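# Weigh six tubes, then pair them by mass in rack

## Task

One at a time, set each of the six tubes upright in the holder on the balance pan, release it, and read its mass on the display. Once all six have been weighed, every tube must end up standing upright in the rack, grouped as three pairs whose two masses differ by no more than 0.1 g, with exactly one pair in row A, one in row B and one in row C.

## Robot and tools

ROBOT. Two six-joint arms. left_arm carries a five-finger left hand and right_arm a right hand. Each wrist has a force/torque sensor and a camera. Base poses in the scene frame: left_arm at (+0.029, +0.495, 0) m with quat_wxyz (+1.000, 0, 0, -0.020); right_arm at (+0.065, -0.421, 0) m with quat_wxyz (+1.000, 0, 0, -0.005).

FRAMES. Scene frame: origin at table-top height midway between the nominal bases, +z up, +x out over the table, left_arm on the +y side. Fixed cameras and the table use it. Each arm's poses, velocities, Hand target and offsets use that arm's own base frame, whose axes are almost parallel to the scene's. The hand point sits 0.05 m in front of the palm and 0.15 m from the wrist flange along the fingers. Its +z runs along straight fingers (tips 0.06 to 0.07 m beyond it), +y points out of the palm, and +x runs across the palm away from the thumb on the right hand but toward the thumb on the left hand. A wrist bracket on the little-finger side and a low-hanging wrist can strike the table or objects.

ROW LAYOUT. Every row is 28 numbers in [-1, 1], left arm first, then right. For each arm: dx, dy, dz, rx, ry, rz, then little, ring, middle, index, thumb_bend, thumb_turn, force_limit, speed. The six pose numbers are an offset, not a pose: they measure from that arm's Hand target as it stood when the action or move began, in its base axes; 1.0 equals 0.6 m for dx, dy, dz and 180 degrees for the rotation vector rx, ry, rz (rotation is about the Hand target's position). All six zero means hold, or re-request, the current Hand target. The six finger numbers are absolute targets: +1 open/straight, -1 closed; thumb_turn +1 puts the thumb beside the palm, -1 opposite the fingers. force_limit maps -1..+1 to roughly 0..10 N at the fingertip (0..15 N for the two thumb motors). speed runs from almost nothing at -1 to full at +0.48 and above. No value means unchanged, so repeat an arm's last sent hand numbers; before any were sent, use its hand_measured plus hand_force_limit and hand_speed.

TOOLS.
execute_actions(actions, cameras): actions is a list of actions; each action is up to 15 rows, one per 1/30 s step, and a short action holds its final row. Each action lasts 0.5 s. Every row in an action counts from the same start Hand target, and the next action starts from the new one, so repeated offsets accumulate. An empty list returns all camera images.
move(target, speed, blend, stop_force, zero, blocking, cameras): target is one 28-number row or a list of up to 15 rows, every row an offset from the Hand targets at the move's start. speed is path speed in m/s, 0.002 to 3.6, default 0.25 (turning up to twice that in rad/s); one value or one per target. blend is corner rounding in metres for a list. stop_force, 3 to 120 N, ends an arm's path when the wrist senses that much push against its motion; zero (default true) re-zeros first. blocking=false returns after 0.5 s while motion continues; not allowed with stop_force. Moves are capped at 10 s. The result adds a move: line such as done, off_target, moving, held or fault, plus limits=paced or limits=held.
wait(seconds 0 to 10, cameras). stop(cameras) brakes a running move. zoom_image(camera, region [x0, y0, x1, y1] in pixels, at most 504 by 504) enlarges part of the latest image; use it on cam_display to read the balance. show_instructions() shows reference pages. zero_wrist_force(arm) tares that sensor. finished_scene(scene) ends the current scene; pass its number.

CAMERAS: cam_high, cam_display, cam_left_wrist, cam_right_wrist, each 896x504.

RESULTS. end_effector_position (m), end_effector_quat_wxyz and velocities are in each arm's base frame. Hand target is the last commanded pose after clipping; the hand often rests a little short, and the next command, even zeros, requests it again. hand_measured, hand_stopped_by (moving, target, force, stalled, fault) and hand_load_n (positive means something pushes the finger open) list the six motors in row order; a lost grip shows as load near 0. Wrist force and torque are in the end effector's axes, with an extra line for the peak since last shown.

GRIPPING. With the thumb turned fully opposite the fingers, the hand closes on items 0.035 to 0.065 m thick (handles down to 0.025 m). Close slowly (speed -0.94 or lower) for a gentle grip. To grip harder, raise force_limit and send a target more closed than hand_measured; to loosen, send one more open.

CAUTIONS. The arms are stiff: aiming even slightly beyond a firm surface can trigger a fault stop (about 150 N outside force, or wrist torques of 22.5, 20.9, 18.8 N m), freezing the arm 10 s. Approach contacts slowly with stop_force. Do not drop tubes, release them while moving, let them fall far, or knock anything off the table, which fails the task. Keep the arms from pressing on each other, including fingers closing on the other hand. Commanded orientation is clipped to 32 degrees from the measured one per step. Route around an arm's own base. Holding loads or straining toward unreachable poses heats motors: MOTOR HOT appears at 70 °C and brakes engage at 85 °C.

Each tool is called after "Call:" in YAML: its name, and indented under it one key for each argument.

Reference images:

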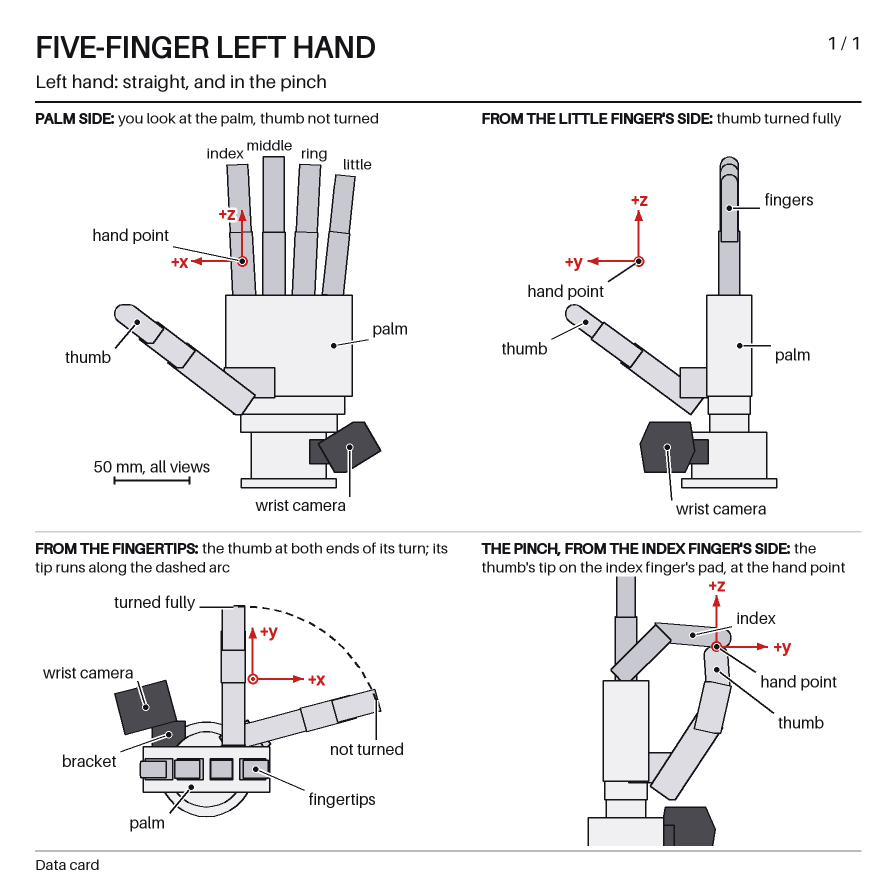

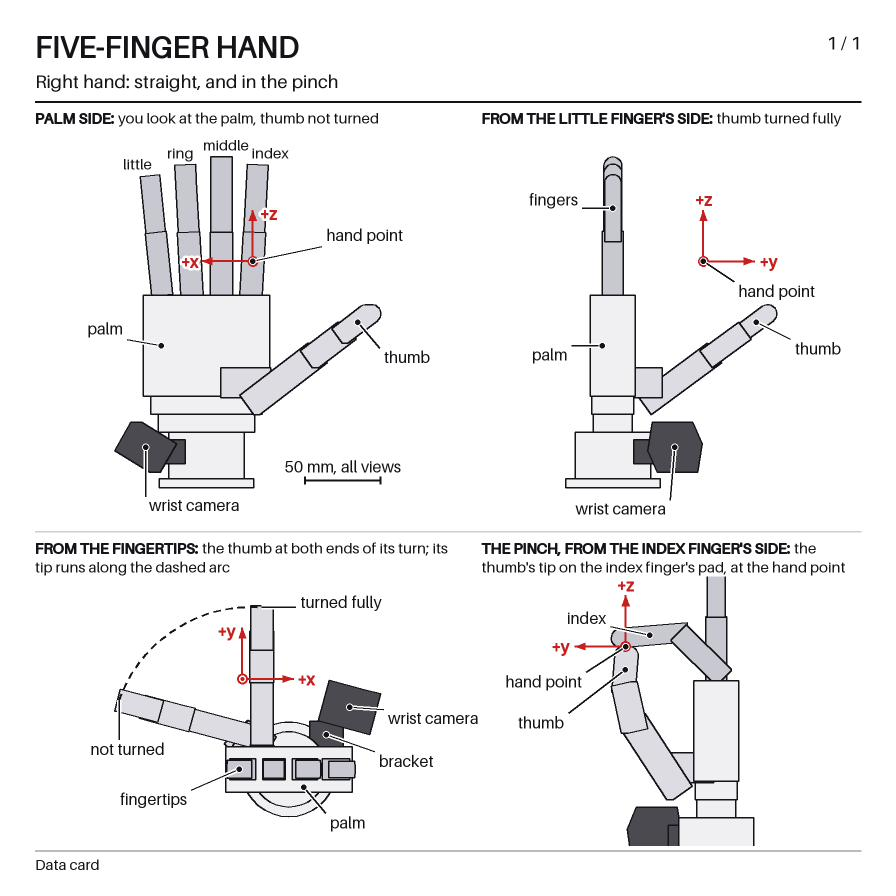

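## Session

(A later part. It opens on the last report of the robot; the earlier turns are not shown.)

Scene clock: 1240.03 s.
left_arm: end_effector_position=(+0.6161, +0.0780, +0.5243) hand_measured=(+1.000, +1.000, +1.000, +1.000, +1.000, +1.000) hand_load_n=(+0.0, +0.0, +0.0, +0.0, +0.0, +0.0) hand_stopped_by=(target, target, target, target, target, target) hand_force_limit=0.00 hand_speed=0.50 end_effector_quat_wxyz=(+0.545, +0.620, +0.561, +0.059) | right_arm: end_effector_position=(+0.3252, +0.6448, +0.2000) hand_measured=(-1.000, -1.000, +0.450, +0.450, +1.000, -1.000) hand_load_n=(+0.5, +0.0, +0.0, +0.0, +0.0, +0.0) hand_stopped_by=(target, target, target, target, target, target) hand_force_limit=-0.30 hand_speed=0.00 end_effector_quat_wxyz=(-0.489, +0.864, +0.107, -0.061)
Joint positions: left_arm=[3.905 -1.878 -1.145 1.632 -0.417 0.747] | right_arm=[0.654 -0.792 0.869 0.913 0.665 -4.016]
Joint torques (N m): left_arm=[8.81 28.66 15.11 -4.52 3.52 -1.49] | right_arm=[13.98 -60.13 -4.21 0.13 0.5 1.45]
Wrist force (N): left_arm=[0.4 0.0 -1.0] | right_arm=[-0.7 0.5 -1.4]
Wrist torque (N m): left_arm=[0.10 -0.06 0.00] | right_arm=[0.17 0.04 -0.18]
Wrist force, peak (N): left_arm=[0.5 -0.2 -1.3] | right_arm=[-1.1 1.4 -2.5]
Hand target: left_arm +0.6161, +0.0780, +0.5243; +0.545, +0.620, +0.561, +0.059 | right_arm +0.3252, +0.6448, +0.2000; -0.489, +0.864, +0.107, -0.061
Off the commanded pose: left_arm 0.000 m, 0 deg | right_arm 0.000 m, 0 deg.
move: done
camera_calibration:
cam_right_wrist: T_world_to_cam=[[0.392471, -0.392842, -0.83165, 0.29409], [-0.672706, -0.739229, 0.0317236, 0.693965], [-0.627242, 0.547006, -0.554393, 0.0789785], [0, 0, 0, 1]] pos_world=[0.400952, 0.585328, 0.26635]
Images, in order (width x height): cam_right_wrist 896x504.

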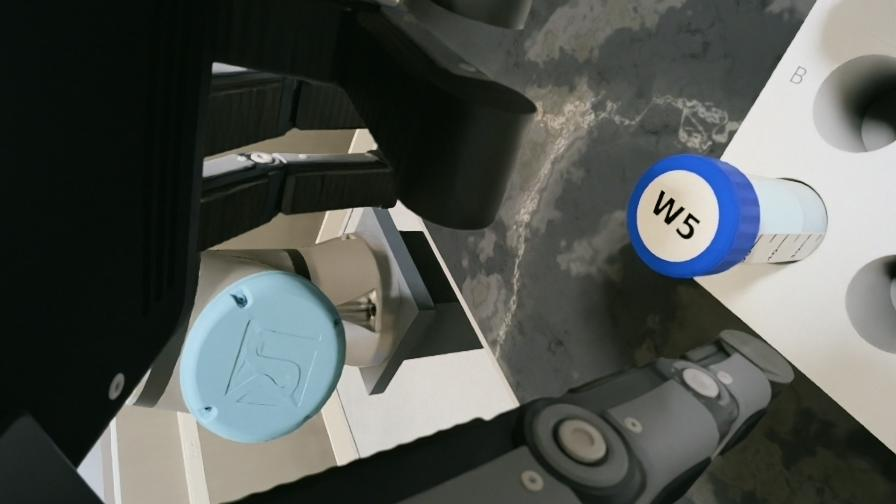

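Call:
move:
  target:
    - [0,0,0,0,0,0,1,1,1,1,1,1,0,0.5,0.0075,0.0003,-0.1267,0,0,0,-1,-1,0.45,0.45,1,-1,-0.3,-0.1]
    - [0,0,0,0,0,0,1,1,1,1,1,1,0,0.5,0.0075,0.0003,-0.1267,0,0,0,-1,-1,0.08,0.08,1,-1,-0.7,-0.2]
  speed: 0.12
  cameras: []

Call:
move:
  target:
    - [0,0,0,0,0,0,1,1,1,1,1,1,0,0.5,0,0,0,0,0,0,-1,-1,0.08,0.08,-0.3,-1,-0.7,-0.5]
    - [0,0,0,0,0,0,1,1,1,1,1,1,0,0.5,0,0,0,0,0,0,-1,-1,-0.06,-0.06,-0.3,-1,-0.7,-0.7]
    - [0,0,0,0,0,0,1,1,1,1,1,1,0,0.5,0,0,0,0,0,0,-1,-1,-0.07,-0.07,-0.32,-1,-0.3,-0.8]
  speed: 0.1
  cameras: ["cam_right_wrist"]

Scene clock: 1251.40 s.
left_arm: end_effector_position=(+0.6161, +0.0780, +0.5243) hand_measured=(+1.000, +1.000, +1.000, +1.000, +1.000, +1.000) hand_load_n=(+0.0, +0.0, +0.0, +0.0, +0.0, +0.0) hand_stopped_by=(target, target, target, target, target, target) hand_force_limit=0.00 hand_speed=0.50 end_effector_quat_wxyz=(+0.545, +0.620, +0.561, +0.059) | right_arm: end_effector_position=(+0.3297, +0.6450, +0.1239) hand_measured=(-1.000, -1.000, +0.080, +0.080, +1.000, -1.000) hand_load_n=(+0.0, +0.0, +0.0, +0.0, +0.0, +0.0) hand_stopped_by=(target, target, target, target, target, target) hand_force_limit=-0.70 hand_speed=-0.20 end_effector_quat_wxyz=(-0.489, +0.864, +0.107, -0.061)
Joint positions: left_arm=[3.905 -1.878 -1.145 1.632 -0.417 0.747] | right_arm=[0.65 -0.748 0.986 0.755 0.662 -4.021]
Joint torques (N m): left_arm=[8.85 28.51 14.06 -4.73 3.43 -1.47] | right_arm=[-15.64 -46.48 -5.47 0.24 -1.9 0.72]
Wrist force (N): left_arm=[0.4 -0.1 -1.0] | right_arm=[-0.9 0.4 -1.5]
Wrist torque (N m): left_arm=[0.08 -0.06 0.01] | right_arm=[0.15 0.07 -0.20]
Wrist force, peak (N): left_arm=[0.7 -0.1 -1.2] | right_arm=[-1.0 1.4 -0.9]
Hand target: left_arm +0.6161, +0.0780, +0.5243; +0.545, +0.620, +0.561, +0.059 | right_arm +0.3297, +0.6450, +0.1239; -0.489, +0.864, +0.107, -0.061
Off the commanded pose: left_arm 0.000 m, 0 deg | right_arm 0.000 m, 0 deg.
move: done
No camera images: "cameras" was empty.

Scene clock: 1253.57 s.
left_arm: end_effector_position=(+0.6161, +0.0780, +0.5243) hand_measured=(+1.000, +1.000, +1.000, +1.000, +1.000, +1.000) hand_load_n=(+0.0, +0.0, +0.0, +0.0, +0.0, +0.0) hand_stopped_by=(target, target, target, target, target, target) hand_force_limit=0.00 hand_speed=0.50 end_effector_quat_wxyz=(+0.545, +0.620, +0.561, +0.059) | right_arm: end_effector_position=(+0.3297, +0.6450, +0.1239) hand_measured=(-1.000, -1.000, +0.064, +0.022, +0.358, -1.000) hand_load_n=(+0.0, +0.0, +2.0, +4.5, +7.0, -1.0) hand_stopped_by=(target, target, force, force, force, target) hand_force_limit=-0.30 hand_speed=-0.80 end_effector_quat_wxyz=(-0.489, +0.864, +0.107, -0.061)
Joint positions: left_arm=[3.905 -1.878 -1.145 1.632 -0.417 0.747] | right_arm=[0.65 -0.748 0.986 0.755 0.662 -4.021]
Joint torques (N m): left_arm=[8.91 28.66 14.91 -4.66 3.35 -1.65] | right_arm=[-14.36 -49.98 -8.63 0.54 0.28 0.58]
Wrist force (N): left_arm=[0.5 0.0 -0.9] | right_arm=[-0.8 1.2 -1.0]
Wrist torque (N m): left_arm=[0.08 -0.07 0.01] | right_arm=[0.20 0.05 -0.18]
Wrist force, peak (N): left_arm=[0.4 0.0 -1.3] | right_arm=[-1.1 0.9 -1.4]
Hand target: left_arm +0.6161, +0.0780, +0.5243; +0.545, +0.620, +0.561, +0.059 | right_arm +0.3297, +0.6450, +0.1239; -0.489, +0.864, +0.107, -0.061
Off the commanded pose: left_arm 0.000 m, 0 deg | right_arm 0.000 m, 0 deg.
move: done
camera_calibration:
cam_right_wrist: T_world_to_cam=[[0.392446, -0.392821, -0.831672, 0.229115], [-0.672752, -0.739189, 0.0316825, 0.699557], [-0.627208, 0.547075, -0.554363, 0.0394421], [0, 0, 0, 1]] pos_world=[0.405452, 0.585528, 0.19025]
Images, in order (width x height): cam_right_wrist 896x504.

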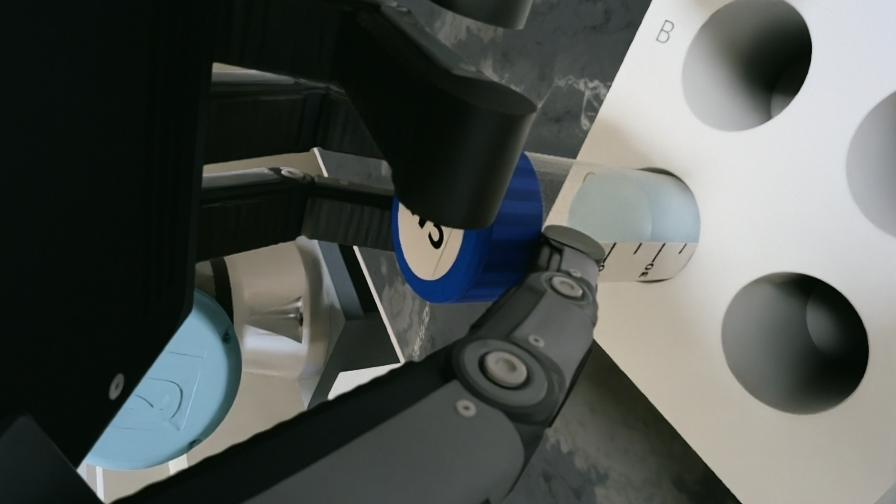

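Call:
move:
  target:
    - [0,0,0,0,0,0,1,1,1,1,1,1,0,0.5,0,0,0.125,0,0,0,-1,-1,-0.07,-0.07,-0.32,-1,-0.3,-0.8]
    - [0,0,0,0,0,0,1,1,1,1,1,1,0,0.5,0.0945,-0.0585,0.13,0,0,0,-1,-1,-0.07,-0.07,-0.32,-1,-0.3,-0.8]
  speed: 0.1
  cameras: ["cam_right_wrist"]

Call:
zoom_image:
  camera: "cam_right_wrist"
  region: [500, 80, 896, 340]

Call:
zoom_image:
  camera: "cam_right_wrist"
  region: [590, 160, 770, 320]

Scene clock: 1262.90 s.
left_arm: end_effector_position=(+0.6161, +0.0780, +0.5243) hand_measured=(+1.000, +1.000, +1.000, +1.000, +1.000, +1.000) hand_load_n=(+0.0, +0.0, +0.0, +0.0, +0.0, +0.0) hand_stopped_by=(target, target, target, target, target, target) hand_force_limit=0.00 hand_speed=0.50 end_effector_quat_wxyz=(+0.545, +0.620, +0.561, +0.059) | right_arm: end_effector_position=(+0.3864, +0.6099, +0.2019) hand_measured=(-1.000, -1.000, +0.064, +0.022, +0.358, -1.000) hand_load_n=(+0.0, +0.0, +2.0, +4.5, +6.5, -0.5) hand_stopped_by=(target, target, force, force, force, target) hand_force_limit=-0.30 hand_speed=-0.80 end_effector_quat_wxyz=(-0.489, +0.864, +0.107, -0.061)
Joint positions: left_arm=[3.905 -1.878 -1.145 1.632 -0.417 0.747] | right_arm=[0.551 -0.717 0.755 1.071 0.613 -4.166]
Joint torques (N m): left_arm=[8.56 27.76 15.45 -4.46 3.22 -1.75] | right_arm=[-15.84 -48.33 -30 3.45 -3.11 -1.34]
Wrist force (N): left_arm=[0.6 -0.2 -1.0] | right_arm=[-0.9 1.1 -1.0]
Wrist torque (N m): left_arm=[0.07 -0.09 0.02] | right_arm=[0.16 0.07 -0.06]
Wrist force, peak (N): left_arm=[0.7 -0.3 -1.2] | right_arm=[-1.0 2.0 -0.4]
Hand target: left_arm +0.6161, +0.0780, +0.5243; +0.545, +0.620, +0.561, +0.059 | right_arm +0.3864, +0.6099, +0.2019; -0.489, +0.864, +0.107, -0.061
Off the commanded pose: left_arm 0.000 m, 0 deg | right_arm 0.000 m, 0 deg.
move: done
camera_calibration:
cam_right_wrist: T_world_to_cam=[[0.392476, -0.392788, -0.831673, 0.257914], [-0.672735, -0.739206, 0.0316462, 0.709296], [-0.627208, 0.547075, -0.554363, 0.137448], [0, 0, 0, 1]] pos_world=[0.462151, 0.550428, 0.26825]
Images, in order (width x height): cam_right_wrist 896x504.

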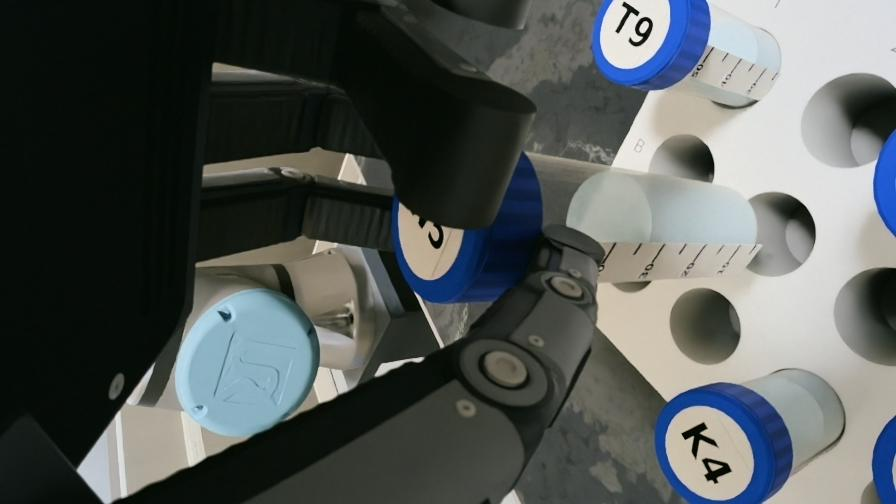

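Scaled by 1.273 from the camera's 896x504 image, which has a finer 1280x720 frame.

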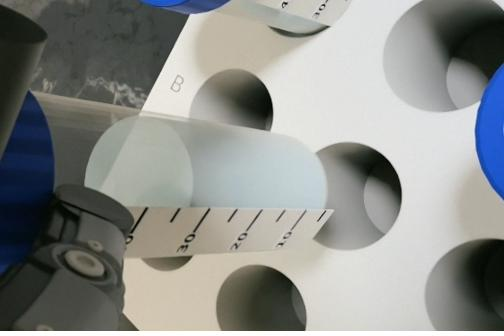

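Scaled by 2.800 from the camera's 896x504 image, which has a finer 1280x720 frame.

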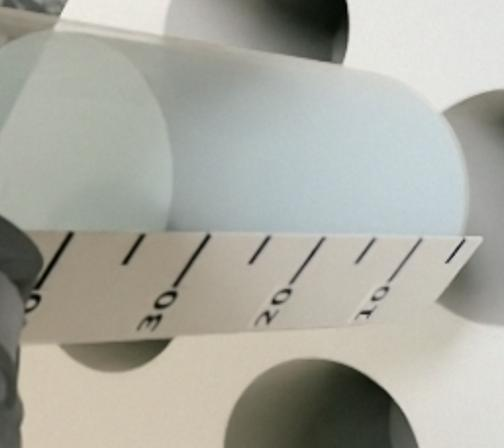

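Call:
move:
  target: [0,0,0,0,0,0,1,1,1,1,1,1,0,0.5,-0.003,-0.008,-0.02,0.0091,-0.006,0,-1,-1,-0.07,-0.07,-0.32,-1,-0.3,-0.8]
  speed: 0.1
  cameras: ["cam_right_wrist"]

Call:
zoom_image:
  camera: "cam_right_wrist"
  region: [500, 80, 896, 340]

Scene clock: 1280.33 s.
left_arm: end_effector_position=(+0.6161, +0.0780, +0.5243) hand_measured=(+1.000, +1.000, +1.000, +1.000, +1.000, +1.000) hand_load_n=(+0.0, +0.0, +0.0, +0.0, +0.5, +0.0) hand_stopped_by=(target, target, target, target, target, target) hand_force_limit=0.00 hand_speed=0.50 end_effector_quat_wxyz=(+0.545, +0.620, +0.561, +0.059) | right_arm: end_effector_position=(+0.3846, +0.6051, +0.1899) hand_measured=(-1.000, -1.000, +0.064, +0.022, +0.358, -1.000) hand_load_n=(+0.0, +0.0, +2.0, +4.5, +6.5, -0.5) hand_stopped_by=(target, target, force, force, force, target) hand_force_limit=-0.30 hand_speed=-0.80 end_effector_quat_wxyz=(-0.500, +0.857, +0.113, -0.051)
Joint positions: left_arm=[3.905 -1.878 -1.145 1.632 -0.417 0.747] | right_arm=[0.541 -0.753 0.854 0.98 0.596 -4.169]
Joint torques (N m): left_arm=[8.95 29.17 13.88 -4.53 3.35 -1.74] | right_arm=[-15.49 -61.9 -4.56 -0.16 -2.98 0.65]
Wrist force (N): left_arm=[0.5 -0.2 -1.1] | right_arm=[-0.9 1.1 -1.3]
Wrist torque (N m): left_arm=[0.06 -0.08 0.01] | right_arm=[0.18 0.08 -0.06]
Wrist force, peak (N): left_arm=[0.6 -0.4 -1.2] | right_arm=[-1.2 1.6 -1.0]
Hand target: left_arm +0.6161, +0.0780, +0.5243; +0.545, +0.620, +0.561, +0.059 | right_arm +0.3846, +0.6051, +0.1899; -0.500, +0.857, +0.113, -0.051
Off the commanded pose: left_arm 0.000 m, 0 deg | right_arm 0.000 m, 0 deg.
move: done
camera_calibration:
cam_right_wrist: T_world_to_cam=[[0.408147, -0.368964, -0.835034, 0.227], [-0.673005, -0.739635, -0.00213974, 0.711706], [-0.61683, 0.562856, -0.550194, 0.117975], [0, 0, 0, 1]] pos_world=[0.459103, 0.543755, 0.255985]
Images, in order (width x height): cam_right_wrist 896x504.

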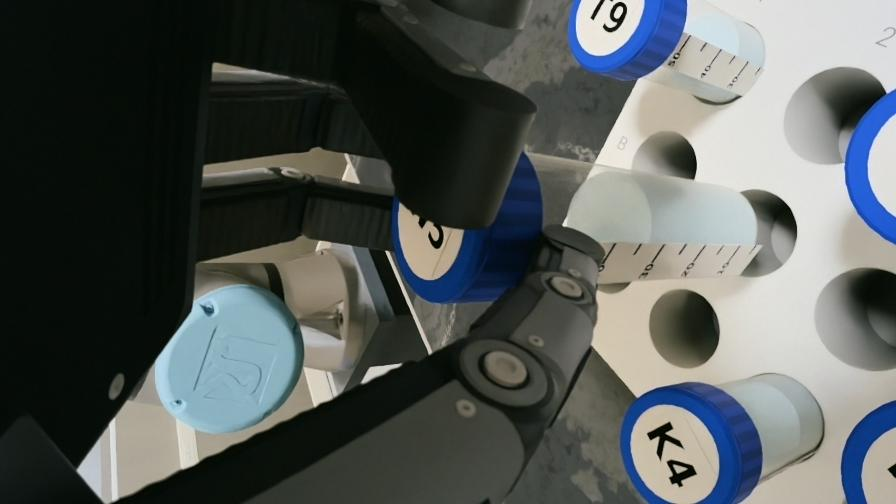

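Scaled by 1.273 from the camera's 896x504 image, which has a finer 1280x720 frame.

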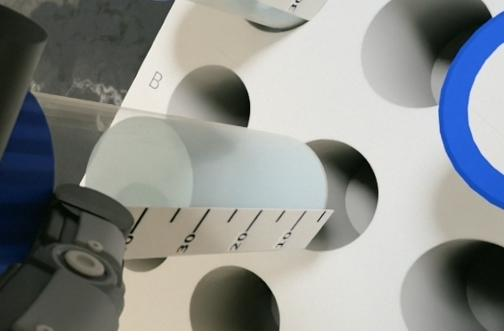

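Call:
move:
  target: [0,0,0,0,0,0,1,1,1,1,1,1,0,0.5,0,-0.0005,-0.12,0,0,0,-1,-1,-0.07,-0.07,-0.32,-1,-0.3,-0.8]
  speed: 0.05
  stop_force: 3.5
  cameras: ["cam_right_wrist"]

Scene clock: 1288.13 s.
left_arm: end_effector_position=(+0.6161, +0.0780, +0.5243) hand_measured=(+1.000, +1.000, +1.000, +1.000, +1.000, +1.000) hand_load_n=(+0.0, +0.0, +0.0, +0.0, +0.0, +0.0) hand_stopped_by=(target, target, target, target, target, target) hand_force_limit=0.00 hand_speed=0.50 end_effector_quat_wxyz=(+0.545, +0.620, +0.561, +0.059) | right_arm: end_effector_position=(+0.3846, +0.6048, +0.1194) hand_measured=(-1.000, -1.000, +0.064, +0.022, +0.358, -1.000) hand_load_n=(+0.0, +0.0, +4.0, +1.0, +4.0, +0.5) hand_stopped_by=(target, target, force, force, force, target) hand_force_limit=-0.30 hand_speed=-0.80 end_effector_quat_wxyz=(-0.500, +0.857, +0.113, -0.051)
Joint positions: left_arm=[3.905 -1.878 -1.145 1.632 -0.417 0.747] | right_arm=[0.541 -0.717 0.971 0.828 0.596 -4.17]
Joint torques (N m): left_arm=[8.19 28.76 13.4 -4.41 3.47 -1.62] | right_arm=[-14.38 -63.04 -30.25 3.25 -1.27 -0.76]
Wrist force (N): left_arm=[0.4 -0.2 -1.1] | right_arm=[-1.0 0.4 -0.7]
Wrist torque (N m): left_arm=[0.07 -0.06 0.01] | right_arm=[0.18 0.08 -0.08]
Wrist force, peak (N): left_arm=[0.6 -0.2 -1.3] | right_arm=[-1.2 -3.8 -1.3]
Hand target: left_arm +0.6161, +0.0780, +0.5243; +0.545, +0.620, +0.561, +0.059 | right_arm +0.3846, +0.6048, +0.1194; -0.500, +0.857, +0.113, -0.051 (not the last commanded pose)
Off the commanded pose: left_arm 0.000 m, 0 deg | right_arm 0.001 m, 0 deg.
move: contact (right_arm)
camera_calibration:
cam_right_wrist: T_world_to_cam=[[0.408163, -0.368987, -0.835016, 0.167938], [-0.672875, -0.739753, -0.00201645, 0.711316], [-0.616961, 0.562685, -0.550222, 0.0794579], [0, 0, 0, 1]] pos_world=[0.459103, 0.543455, 0.185385]
Images, in order (width x height): cam_right_wrist 896x504.

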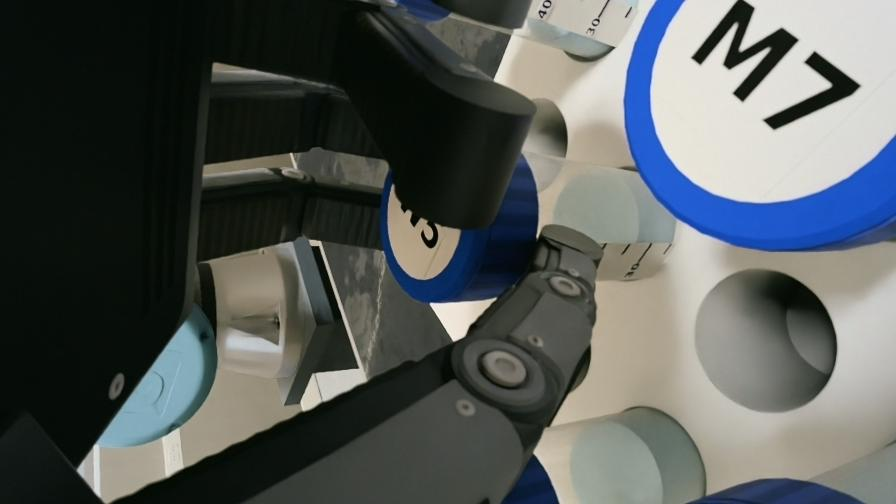

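Call:
move:
  target:
    - [0,0,0,0,0,0,1,1,1,1,1,1,0,0.5,0,0,0,0,0,0,-1,-1,0.45,0.45,1,-1,-0.3,0]
    - [0,0,0,0,0,0,1,1,1,1,1,1,0,0.5,0,0,0.16,0,0,0,-1,-1,0.8,0.8,1,-1,-0.3,0]
    - [0,0,0,0,0,0,1,1,1,1,1,1,0,0.5,0.0457,-0.6162,0.301,-0.0091,0.006,0,-1,-1,0.8,0.8,1,-1,-0.3,0]
  speed: [0.1,0.12,0.25]
  cameras: ["cam_right_wrist"]

Call:
move:
  target:
    - [0,0,0,0,0,0,1,1,1,1,1,1,0,0.5,0,0,-0.144,0,0,0,-1,-1,0.8,0.8,1,-1,-0.3,0]
    - [0,0,0,0,0,0,1,1,1,1,1,1,0,0.5,0,0,-0.144,0,0,0,-1,-1,0.08,0.08,1,-1,-0.6,-0.2]
  speed: 0.12
  cameras: ["cam_right_wrist"]

Scene clock: 1305.07 s.
left_arm: end_effector_position=(+0.6161, +0.0780, +0.5243) hand_measured=(+1.000, +1.000, +1.000, +1.000, +1.000, +1.000) hand_load_n=(+0.0, +0.0, +0.0, +0.5, +0.0, +0.0) hand_stopped_by=(target, target, target, target, target, target) hand_force_limit=0.00 hand_speed=0.50 end_effector_quat_wxyz=(+0.545, +0.620, +0.561, +0.059) | right_arm: end_effector_position=(+0.4120, +0.2351, +0.3000) hand_measured=(-1.000, -1.000, +0.800, +0.800, +1.000, -1.000) hand_load_n=(+0.0, +0.0, +0.0, +0.0, +0.0, +0.0) hand_stopped_by=(target, target, target, target, target, target) hand_force_limit=-0.30 hand_speed=0.00 end_effector_quat_wxyz=(-0.488, +0.864, +0.107, -0.061)
Joint positions: left_arm=[3.905 -1.878 -1.145 1.632 -0.417 0.747] | right_arm=[-0.143 -1.125 1.433 1.827 0.656 -5.385]
Joint torques (N m): left_arm=[9.65 28.7 13.78 -4.53 3.49 -1.89] | right_arm=[-15.86 -46.09 -2.75 3.87 0.34 -0.84]
Wrist force (N): left_arm=[0.3 0.1 -1.1] | right_arm=[-1.1 0.6 -1.6]
Wrist torque (N m): left_arm=[0.10 -0.05 0.00] | right_arm=[0.19 0.09 -0.09]
Wrist force, peak (N): left_arm=[0.6 -0.3 -1.3] | right_arm=[-1.3 1.1 -2.6]
Hand target: left_arm +0.6161, +0.0780, +0.5243; +0.545, +0.620, +0.561, +0.059 | right_arm +0.4120, +0.2351, +0.3000; -0.489, +0.864, +0.107, -0.061
Off the commanded pose: left_arm 0.000 m, 0 deg | right_arm 0.000 m, 0 deg.
move: done
camera_calibration:
cam_right_wrist: T_world_to_cam=[[0.392468, -0.392846, -0.83165, 0.182243], [-0.67262, -0.739305, 0.0318057, 0.446263], [-0.627337, 0.546901, -0.554389, 0.413034], [0, 0, 0, 1]] pos_world=[0.487752, 0.175629, 0.36635]
Images, in order (width x height): cam_right_wrist 896x504.

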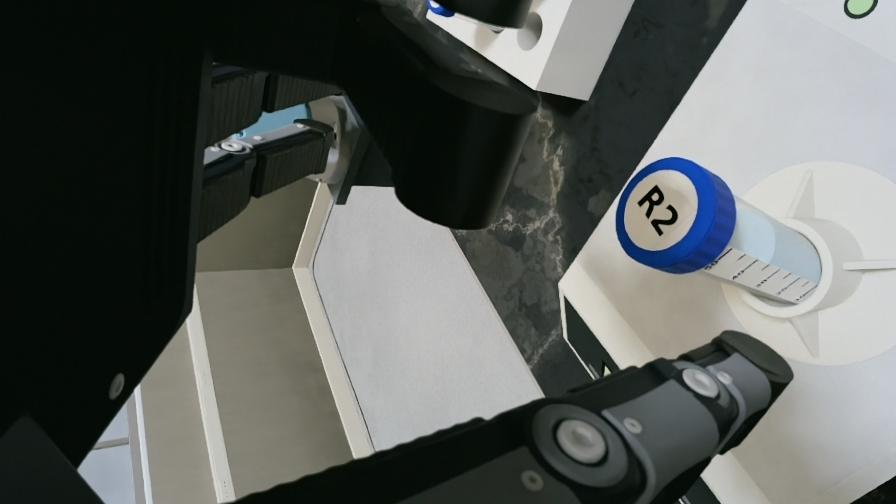

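Scene clock: 1306.93 s.
left_arm: end_effector_position=(+0.6161, +0.0780, +0.5243) hand_measured=(+1.000, +1.000, +1.000, +1.000, +1.000, +1.000) hand_load_n=(+0.0, +0.0, +0.0, +0.0, +0.0, +0.0) hand_stopped_by=(target, target, target, target, target, target) hand_force_limit=0.00 hand_speed=0.50 end_effector_quat_wxyz=(+0.545, +0.620, +0.561, +0.059) | right_arm: end_effector_position=(+0.4120, +0.2351, +0.2136) hand_measured=(-1.000, -1.000, +0.080, +0.080, +1.000, -1.000) hand_load_n=(+0.0, +0.0, +0.0, +0.0, +0.5, +0.0) hand_stopped_by=(target, target, target, target, target, target) hand_force_limit=-0.60 hand_speed=-0.20 end_effector_quat_wxyz=(-0.489, +0.864, +0.107, -0.061)
Joint positions: left_arm=[3.905 -1.878 -1.145 1.632 -0.417 0.747] | right_arm=[-0.143 -1.045 1.548 1.631 0.656 -5.385]
Joint torques (N m): left_arm=[9.67 27.13 13.48 -4.68 3.25 -1.79] | right_arm=[10.85 -32.64 -2.83 1.65 -1.48 0.54]
Wrist force (N): left_arm=[0.6 -0.1 -1.2] | right_arm=[-0.9 0.2 -1.5]
Wrist torque (N m): left_arm=[0.07 -0.09 0.02] | right_arm=[0.14 0.06 -0.08]
Wrist force, peak (N): left_arm=[0.8 -0.3 -1.2] | right_arm=[-1.0 -0.6 -1.8]
Hand target: left_arm +0.6161, +0.0780, +0.5243; +0.545, +0.620, +0.561, +0.059 | right_arm +0.4120, +0.2351, +0.2136; -0.489, +0.864, +0.107, -0.061
Off the commanded pose: left_arm 0.000 m, 0 deg | right_arm 0.000 m, 0 deg.
move: done
camera_calibration:
cam_right_wrist: T_world_to_cam=[[0.3925, -0.392763, -0.831674, 0.110365], [-0.672633, -0.739297, 0.0316956, 0.449046], [-0.627303, 0.546971, -0.554359, 0.365097], [0, 0, 0, 1]] pos_world=[0.487752, 0.175628, 0.27995]
Images, in order (width x height): cam_right_wrist 896x504.

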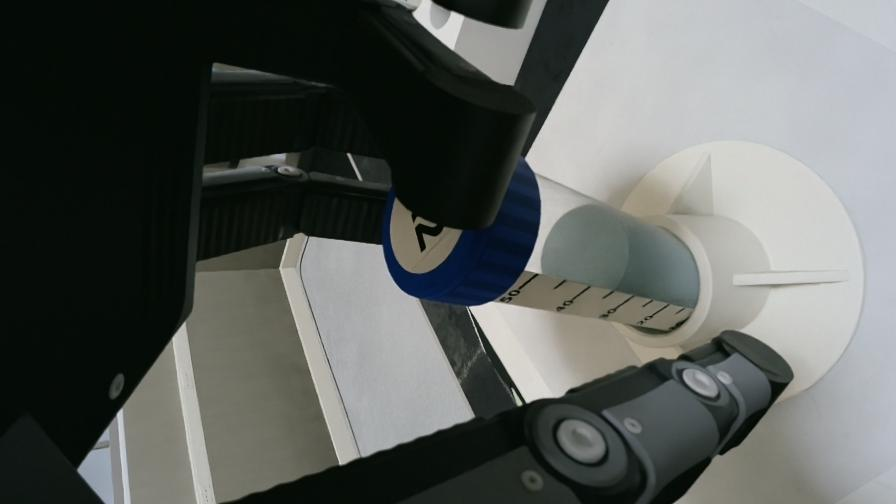

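Call:
move:
  target:
    - [0,0,0,0,0,0,1,1,1,1,1,1,0,0.5,0,0,0,0,0,0,-1,-1,0.08,0.08,-0.3,-1,-0.7,-0.5]
    - [0,0,0,0,0,0,1,1,1,1,1,1,0,0.5,0,0,0,0,0,0,-1,-1,-0.06,-0.06,-0.3,-1,-0.7,-0.7]
    - [0,0,0,0,0,0,1,1,1,1,1,1,0,0.5,0,0,0,0,0,0,-1,-1,-0.07,-0.07,-0.32,-1,-0.3,-0.8]
  speed: 0.08
  cameras: []

Call:
move:
  target: [0,0,0,0,0,0,1,1,1,1,1,1,0,0.5,0,0,0.129,0,0,0,-1,-1,-0.07,-0.07,-0.32,-1,-0.3,-0.8]
  speed: 0.12
  cameras: ["cam_right_wrist"]

Call:
zoom_image:
  camera: "cam_right_wrist"
  region: [580, 170, 760, 330]

Scene clock: 1314.93 s.
left_arm: end_effector_position=(+0.6161, +0.0780, +0.5243) hand_measured=(+1.000, +1.000, +1.000, +1.000, +1.000, +1.000) hand_load_n=(+0.0, +0.0, +0.0, +0.5, +0.0, +0.0) hand_stopped_by=(target, target, target, target, target, target) hand_force_limit=0.00 hand_speed=0.50 end_effector_quat_wxyz=(+0.545, +0.620, +0.561, +0.059) | right_arm: end_effector_position=(+0.4120, +0.2351, +0.2136) hand_measured=(-1.000, -1.000, +0.064, +0.040, +0.336, -1.000) hand_load_n=(+0.0, +0.0, +3.5, +4.5, +9.0, +0.5) hand_stopped_by=(target, target, force, force, force, target) hand_force_limit=-0.30 hand_speed=-0.80 end_effector_quat_wxyz=(-0.489, +0.864, +0.107, -0.061)
Joint positions: left_arm=[3.905 -1.878 -1.145 1.632 -0.417 0.747] | right_arm=[-0.143 -1.045 1.548 1.631 0.656 -5.385]
Joint torques (N m): left_arm=[8.26 29.28 13.66 -4.5 3.36 -2.05] | right_arm=[12.36 -32.77 -14.43 3.84 0.36 0.61]
Wrist force (N): left_arm=[0.4 0.0 -1.3] | right_arm=[-1.1 0.8 -1.2]
Wrist torque (N m): left_arm=[0.11 -0.06 0.00] | right_arm=[0.19 0.06 -0.07]
Wrist force, peak (N): left_arm=[0.5 -0.2 -1.4] | right_arm=[-1.1 0.6 -1.7]
Hand target: left_arm +0.6161, +0.0780, +0.5243; +0.545, +0.620, +0.561, +0.059 | right_arm +0.4120, +0.2351, +0.2136; -0.489, +0.864, +0.107, -0.061
Off the commanded pose: left_arm 0.000 m, 0 deg | right_arm 0.000 m, 0 deg.
move: done
No camera images: "cameras" was empty.

Scene clock: 1316.07 s.
left_arm: end_effector_position=(+0.6161, +0.0780, +0.5243) hand_measured=(+1.000, +1.000, +1.000, +1.000, +1.000, +1.000) hand_load_n=(+0.0, +0.0, +0.0, +0.0, +0.0, +0.0) hand_stopped_by=(target, target, target, target, target, target) hand_force_limit=0.00 hand_speed=0.50 end_effector_quat_wxyz=(+0.545, +0.620, +0.561, +0.059) | right_arm: end_effector_position=(+0.4120, +0.2351, +0.2909) hand_measured=(-1.000, -1.000, +0.064, +0.040, +0.336, -1.000) hand_load_n=(+0.0, +0.0, +3.0, +5.0, +9.0, +0.0) hand_stopped_by=(target, target, force, force, force, target) hand_force_limit=-0.30 hand_speed=-0.80 end_effector_quat_wxyz=(-0.489, +0.864, +0.107, -0.061)
Joint positions: left_arm=[3.905 -1.878 -1.145 1.632 -0.417 0.747] | right_arm=[-0.142 -1.118 1.447 1.806 0.656 -5.385]
Joint torques (N m): left_arm=[8.68 28.45 12.82 -4.66 3.2 -2.02] | right_arm=[-4.53 -46.06 -30.71 4.16 0.31 -0.69]
Wrist force (N): left_arm=[0.6 -0.1 -1.2] | right_arm=[-0.9 1.1 -1.3]
Wrist torque (N m): left_arm=[0.08 -0.10 0.02] | right_arm=[0.21 0.07 -0.08]
Wrist force, peak (N): left_arm=[0.4 -0.1 -1.3] | right_arm=[-1.1 2.3 -0.8]
Hand target: left_arm +0.6161, +0.0780, +0.5243; +0.545, +0.620, +0.561, +0.059 | right_arm +0.4120, +0.2351, +0.2910; -0.489, +0.864, +0.107, -0.061
Off the commanded pose: left_arm 0.000 m, 0 deg | right_arm 0.000 m, 0 deg.
move: done
camera_calibration:
cam_right_wrist: T_world_to_cam=[[0.392497, -0.392766, -0.831674, 0.174655], [-0.672546, -0.739373, 0.0317777, 0.446538], [-0.627398, 0.546866, -0.554355, 0.408012], [0, 0, 0, 1]] pos_world=[0.487752, 0.175629, 0.35725]
Images, in order (width x height): cam_right_wrist 896x504.

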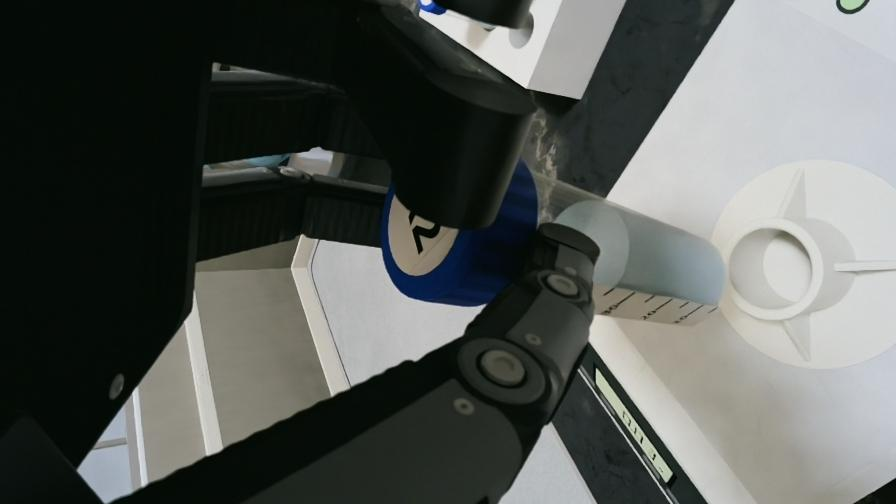

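Scaled by 2.800 from the camera's 896x504 image, which has a finer 1280x720 frame.

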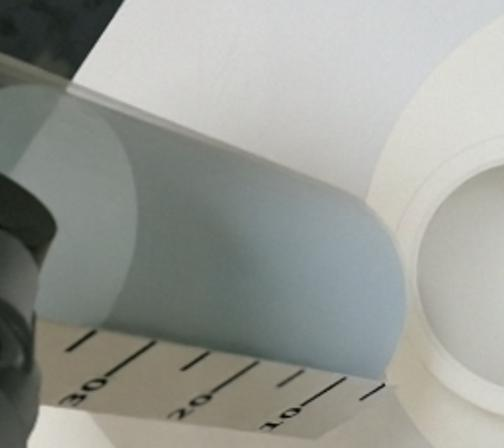

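Call:
move:
  target:
    - [0,0,0,0,0,0,1,1,1,1,1,1,0,0.5,-0.1365,0.6792,0.0,0.0393,-0.0469,0,-1,-1,-0.07,-0.07,-0.32,-1,-0.3,-0.8]
    - [0,0,0,0,0,0,1,1,1,1,1,1,0,0.5,-0.1365,0.6792,-0.16,0.0393,-0.0469,0,-1,-1,-0.07,-0.07,-0.32,-1,-0.3,-0.8]
  speed: [0.25,0.12]
  blend: [0.01,0]
  cameras: ["cam_right_wrist"]

Call:
zoom_image:
  camera: "cam_right_wrist"
  region: [500, 80, 896, 340]

Scene clock: 1338.27 s.
left_arm: end_effector_position=(+0.6161, +0.0780, +0.5243) hand_measured=(+1.000, +1.000, +1.000, +1.000, +1.000, +1.000) hand_load_n=(+0.0, +0.0, +0.0, +0.0, +0.0, +0.0) hand_stopped_by=(target, target, target, target, target, target) hand_force_limit=0.00 hand_speed=0.50 end_effector_quat_wxyz=(+0.545, +0.620, +0.561, +0.059) | right_arm: end_effector_position=(+0.3301, +0.6426, +0.1950) hand_measured=(-1.000, -1.000, +0.064, +0.040, +0.336, -1.000) hand_load_n=(+0.0, +0.0, +3.0, +5.0, +9.0, +0.5) hand_stopped_by=(target, target, force, force, force, target) hand_force_limit=-0.30 hand_speed=-0.80 end_effector_quat_wxyz=(-0.532, +0.834, +0.146, +0.010)
Joint positions: left_arm=[3.905 -1.878 -1.145 1.632 -0.417 0.747] | right_arm=[0.643 -0.915 1.089 0.627 0.651 -4.02]
Joint torques (N m): left_arm=[9.06 29.98 14.19 -4.29 3.44 -1.92] | right_arm=[9.03 -41.62 -4.39 -0.58 0.34 1.12]
Wrist force (N): left_arm=[0.5 -0.3 -1.2] | right_arm=[-1.4 1.0 -1.4]
Wrist torque (N m): left_arm=[0.05 -0.08 0.02] | right_arm=[0.21 0.10 -0.22]
Wrist force, peak (N): left_arm=[0.4 -0.1 -1.5] | right_arm=[-0.9 2.1 -2.4]
Hand target: left_arm +0.6161, +0.0780, +0.5243; +0.545, +0.620, +0.561, +0.059 | right_arm +0.3301, +0.6426, +0.1950; -0.532, +0.834, +0.146, +0.010
Off the commanded pose: left_arm 0.000 m, 0 deg | right_arm 0.000 m, 0 deg.
move: done
camera_calibration:
cam_right_wrist: T_world_to_cam=[[0.513608, -0.291324, -0.807055, 0.177163], [-0.663263, -0.731507, -0.158046, 0.724737], [-0.544324, 0.616463, -0.568933, 0.0113037], [0, 0, 0, 1]] pos_world=[0.395852, 0.574794, 0.263953]
Images, in order (width x height): cam_right_wrist 896x504.

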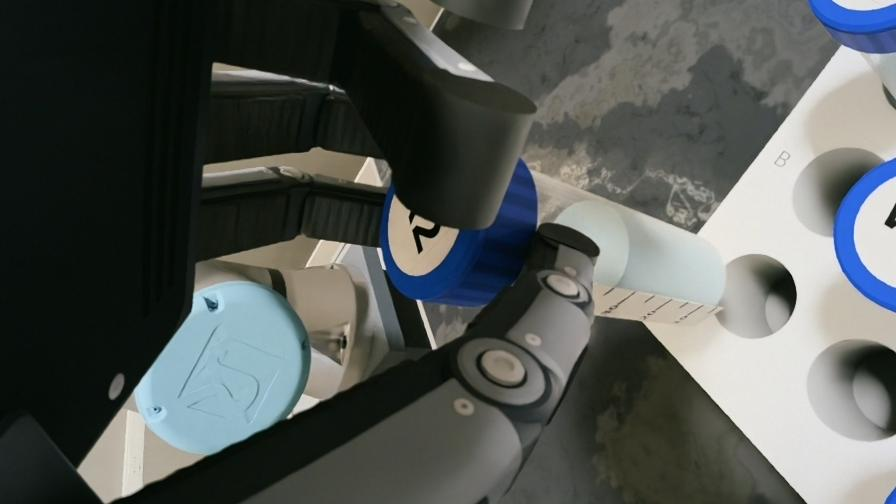

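Scaled by 1.273 from the camera's 896x504 image, which has a finer 1280x720 frame.

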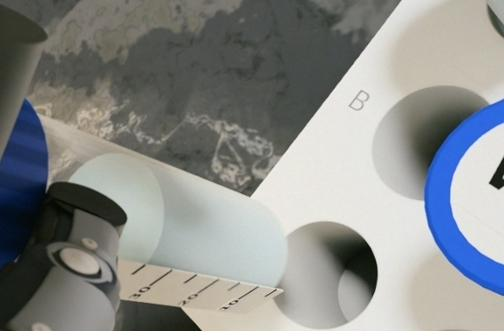

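Call:
move:
  target:
    - [0,0,0,0,0,0,1,1,1,1,1,1,0,0.5,0.002,-0.0038,-0.01,0,0,0,-1,-1,-0.07,-0.07,-0.32,-1,-0.3,-0.8]
    - [0,0,0,0,0,0,1,1,1,1,1,1,0,0.5,0.002,-0.0038,-0.142,0,0,0,-1,-1,-0.07,-0.07,-0.32,-1,-0.3,-0.8]
  speed: 0.05
  stop_force: 3.5
  cameras: ["cam_right_wrist"]

Scene clock: 1348.33 s.
left_arm: end_effector_position=(+0.6161, +0.0780, +0.5243) hand_measured=(+1.000, +1.000, +1.000, +1.000, +1.000, +1.000) hand_load_n=(+0.0, +0.0, +0.0, +0.0, +0.0, +0.0) hand_stopped_by=(target, target, target, target, target, target) hand_force_limit=0.00 hand_speed=0.50 end_effector_quat_wxyz=(+0.545, +0.620, +0.561, +0.059) | right_arm: end_effector_position=(+0.3313, +0.6403, +0.1180) hand_measured=(-1.000, -1.000, +0.064, +0.040, +0.336, -1.000) hand_load_n=(+0.0, +0.0, +1.5, +4.0, +6.0, +0.0) hand_stopped_by=(target, target, force, force, force, target) hand_force_limit=-0.30 hand_speed=-0.80 end_effector_quat_wxyz=(-0.532, +0.834, +0.146, +0.009)
Joint positions: left_arm=[3.905 -1.878 -1.145 1.632 -0.417 0.747] | right_arm=[0.639 -0.866 1.209 0.462 0.647 -4.026]
Joint torques (N m): left_arm=[8.72 28.86 13.94 -4.47 3.21 -2.13] | right_arm=[-11.55 -57.69 -31.08 2.45 -0.02 -0.69]
Wrist force (N): left_arm=[0.3 -0.3 -1.1] | right_arm=[-1.3 1.0 -1.7]
Wrist torque (N m): left_arm=[0.06 -0.05 0.00] | right_arm=[0.22 0.10 -0.20]
Wrist force, peak (N): left_arm=[0.6 -0.1 -1.4] | right_arm=[-1.0 -2.4 -3.3]
Hand target: left_arm +0.6161, +0.0780, +0.5243; +0.545, +0.620, +0.561, +0.059 | right_arm +0.3313, +0.6403, +0.1180; -0.532, +0.834, +0.146, +0.009 (not the last commanded pose)
Off the commanded pose: left_arm 0.000 m, 0 deg | right_arm 0.008 m, 0 deg.
move: contact (right_arm); path passed 1 of 2 targets
camera_calibration:
cam_right_wrist: T_world_to_cam=[[0.513577, -0.291366, -0.807059, 0.113741], [-0.663175, -0.731623, -0.157883, 0.711609], [-0.544461, 0.616306, -0.568971, -0.0302201], [0, 0, 0, 1]] pos_world=[0.397053, 0.572395, 0.186953]
Images, in order (width x height): cam_right_wrist 896x504.

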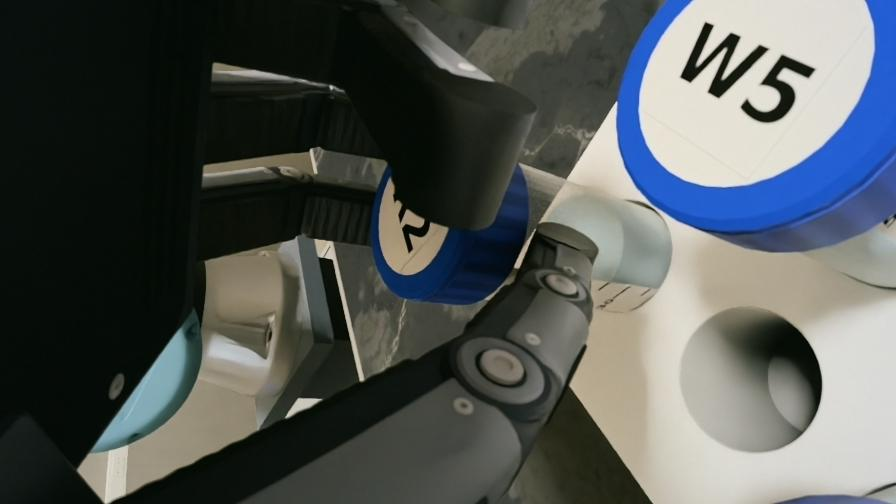

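Call:
move:
  target:
    - [0,0,0,0,0,0,1,1,1,1,1,1,0,0.5,0,0,0,0,0,0,-1,-1,0.45,0.45,1,-1,-0.3,0]
    - [0,0,0,0,0,0,1,1,1,1,1,1,0,0.5,0,0,0.1367,0,0,0,-1,-1,0.45,0.45,1,-1,-0.3,0]
    - [0,0,0,0,0,0,1,1,1,1,1,1,0,0.5,0.0892,-0.0537,0.1367,-0.0393,0.0469,0,-1,-1,0.45,0.45,1,-1,-0.3,0]
  speed: [0.1,0.12,0.2]
  blend: [0,0.02,0]
  cameras: ["cam_right_wrist"]

Scene clock: 1355.80 s.
left_arm: end_effector_position=(+0.6161, +0.0780, +0.5243) hand_measured=(+1.000, +1.000, +1.000, +1.000, +1.000, +1.000) hand_load_n=(+0.0, +0.0, +0.0, +0.0, +0.0, +0.0) hand_stopped_by=(target, target, target, target, target, target) hand_force_limit=0.00 hand_speed=0.50 end_effector_quat_wxyz=(+0.545, +0.620, +0.561, +0.059) | right_arm: end_effector_position=(+0.3848, +0.6080, +0.2000) hand_measured=(-1.000, -1.000, +0.450, +0.450, +1.000, -1.000) hand_load_n=(+0.0, +0.5, +0.0, +0.0, +0.0, +0.0) hand_stopped_by=(target, target, target, target, target, target) hand_force_limit=-0.30 hand_speed=0.00 end_effector_quat_wxyz=(-0.488, +0.864, +0.107, -0.061)
Joint positions: left_arm=[3.905 -1.878 -1.145 1.632 -0.417 0.747] | right_arm=[0.549 -0.724 0.774 1.062 0.613 -4.168]
Joint torques (N m): left_arm=[8.06 28.54 13.02 -4.65 3.39 -2.07] | right_arm=[-15.54 -48.25 -31.15 3.18 0.3 -1.57]
Wrist force (N): left_arm=[0.4 0.0 -1.2] | right_arm=[-0.9 0.7 -1.6]
Wrist torque (N m): left_arm=[0.10 -0.07 0.01] | right_arm=[0.19 0.09 -0.06]
Wrist force, peak (N): left_arm=[0.6 0.0 -1.5] | right_arm=[-1.5 1.7 -1.4]
Hand target: left_arm +0.6161, +0.0780, +0.5243; +0.545, +0.620, +0.561, +0.059 | right_arm +0.3848, +0.6080, +0.2000; -0.488, +0.864, +0.107, -0.061
Off the commanded pose: left_arm 0.000 m, 0 deg | right_arm 0.000 m, 0 deg.
move: done
camera_calibration:
cam_right_wrist: T_world_to_cam=[[0.392465, -0.392849, -0.83165, 0.256288], [-0.672533, -0.73938, 0.0318879, 0.706889], [-0.627432, 0.546797, -0.554384, 0.136637], [0, 0, 0, 1]] pos_world=[0.460552, 0.548629, 0.26635]
Images, in order (width x height): cam_right_wrist 896x504.

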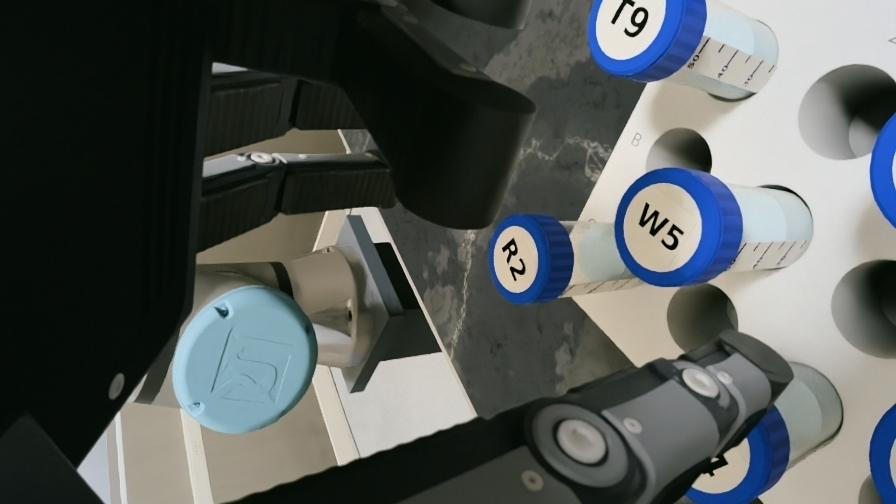

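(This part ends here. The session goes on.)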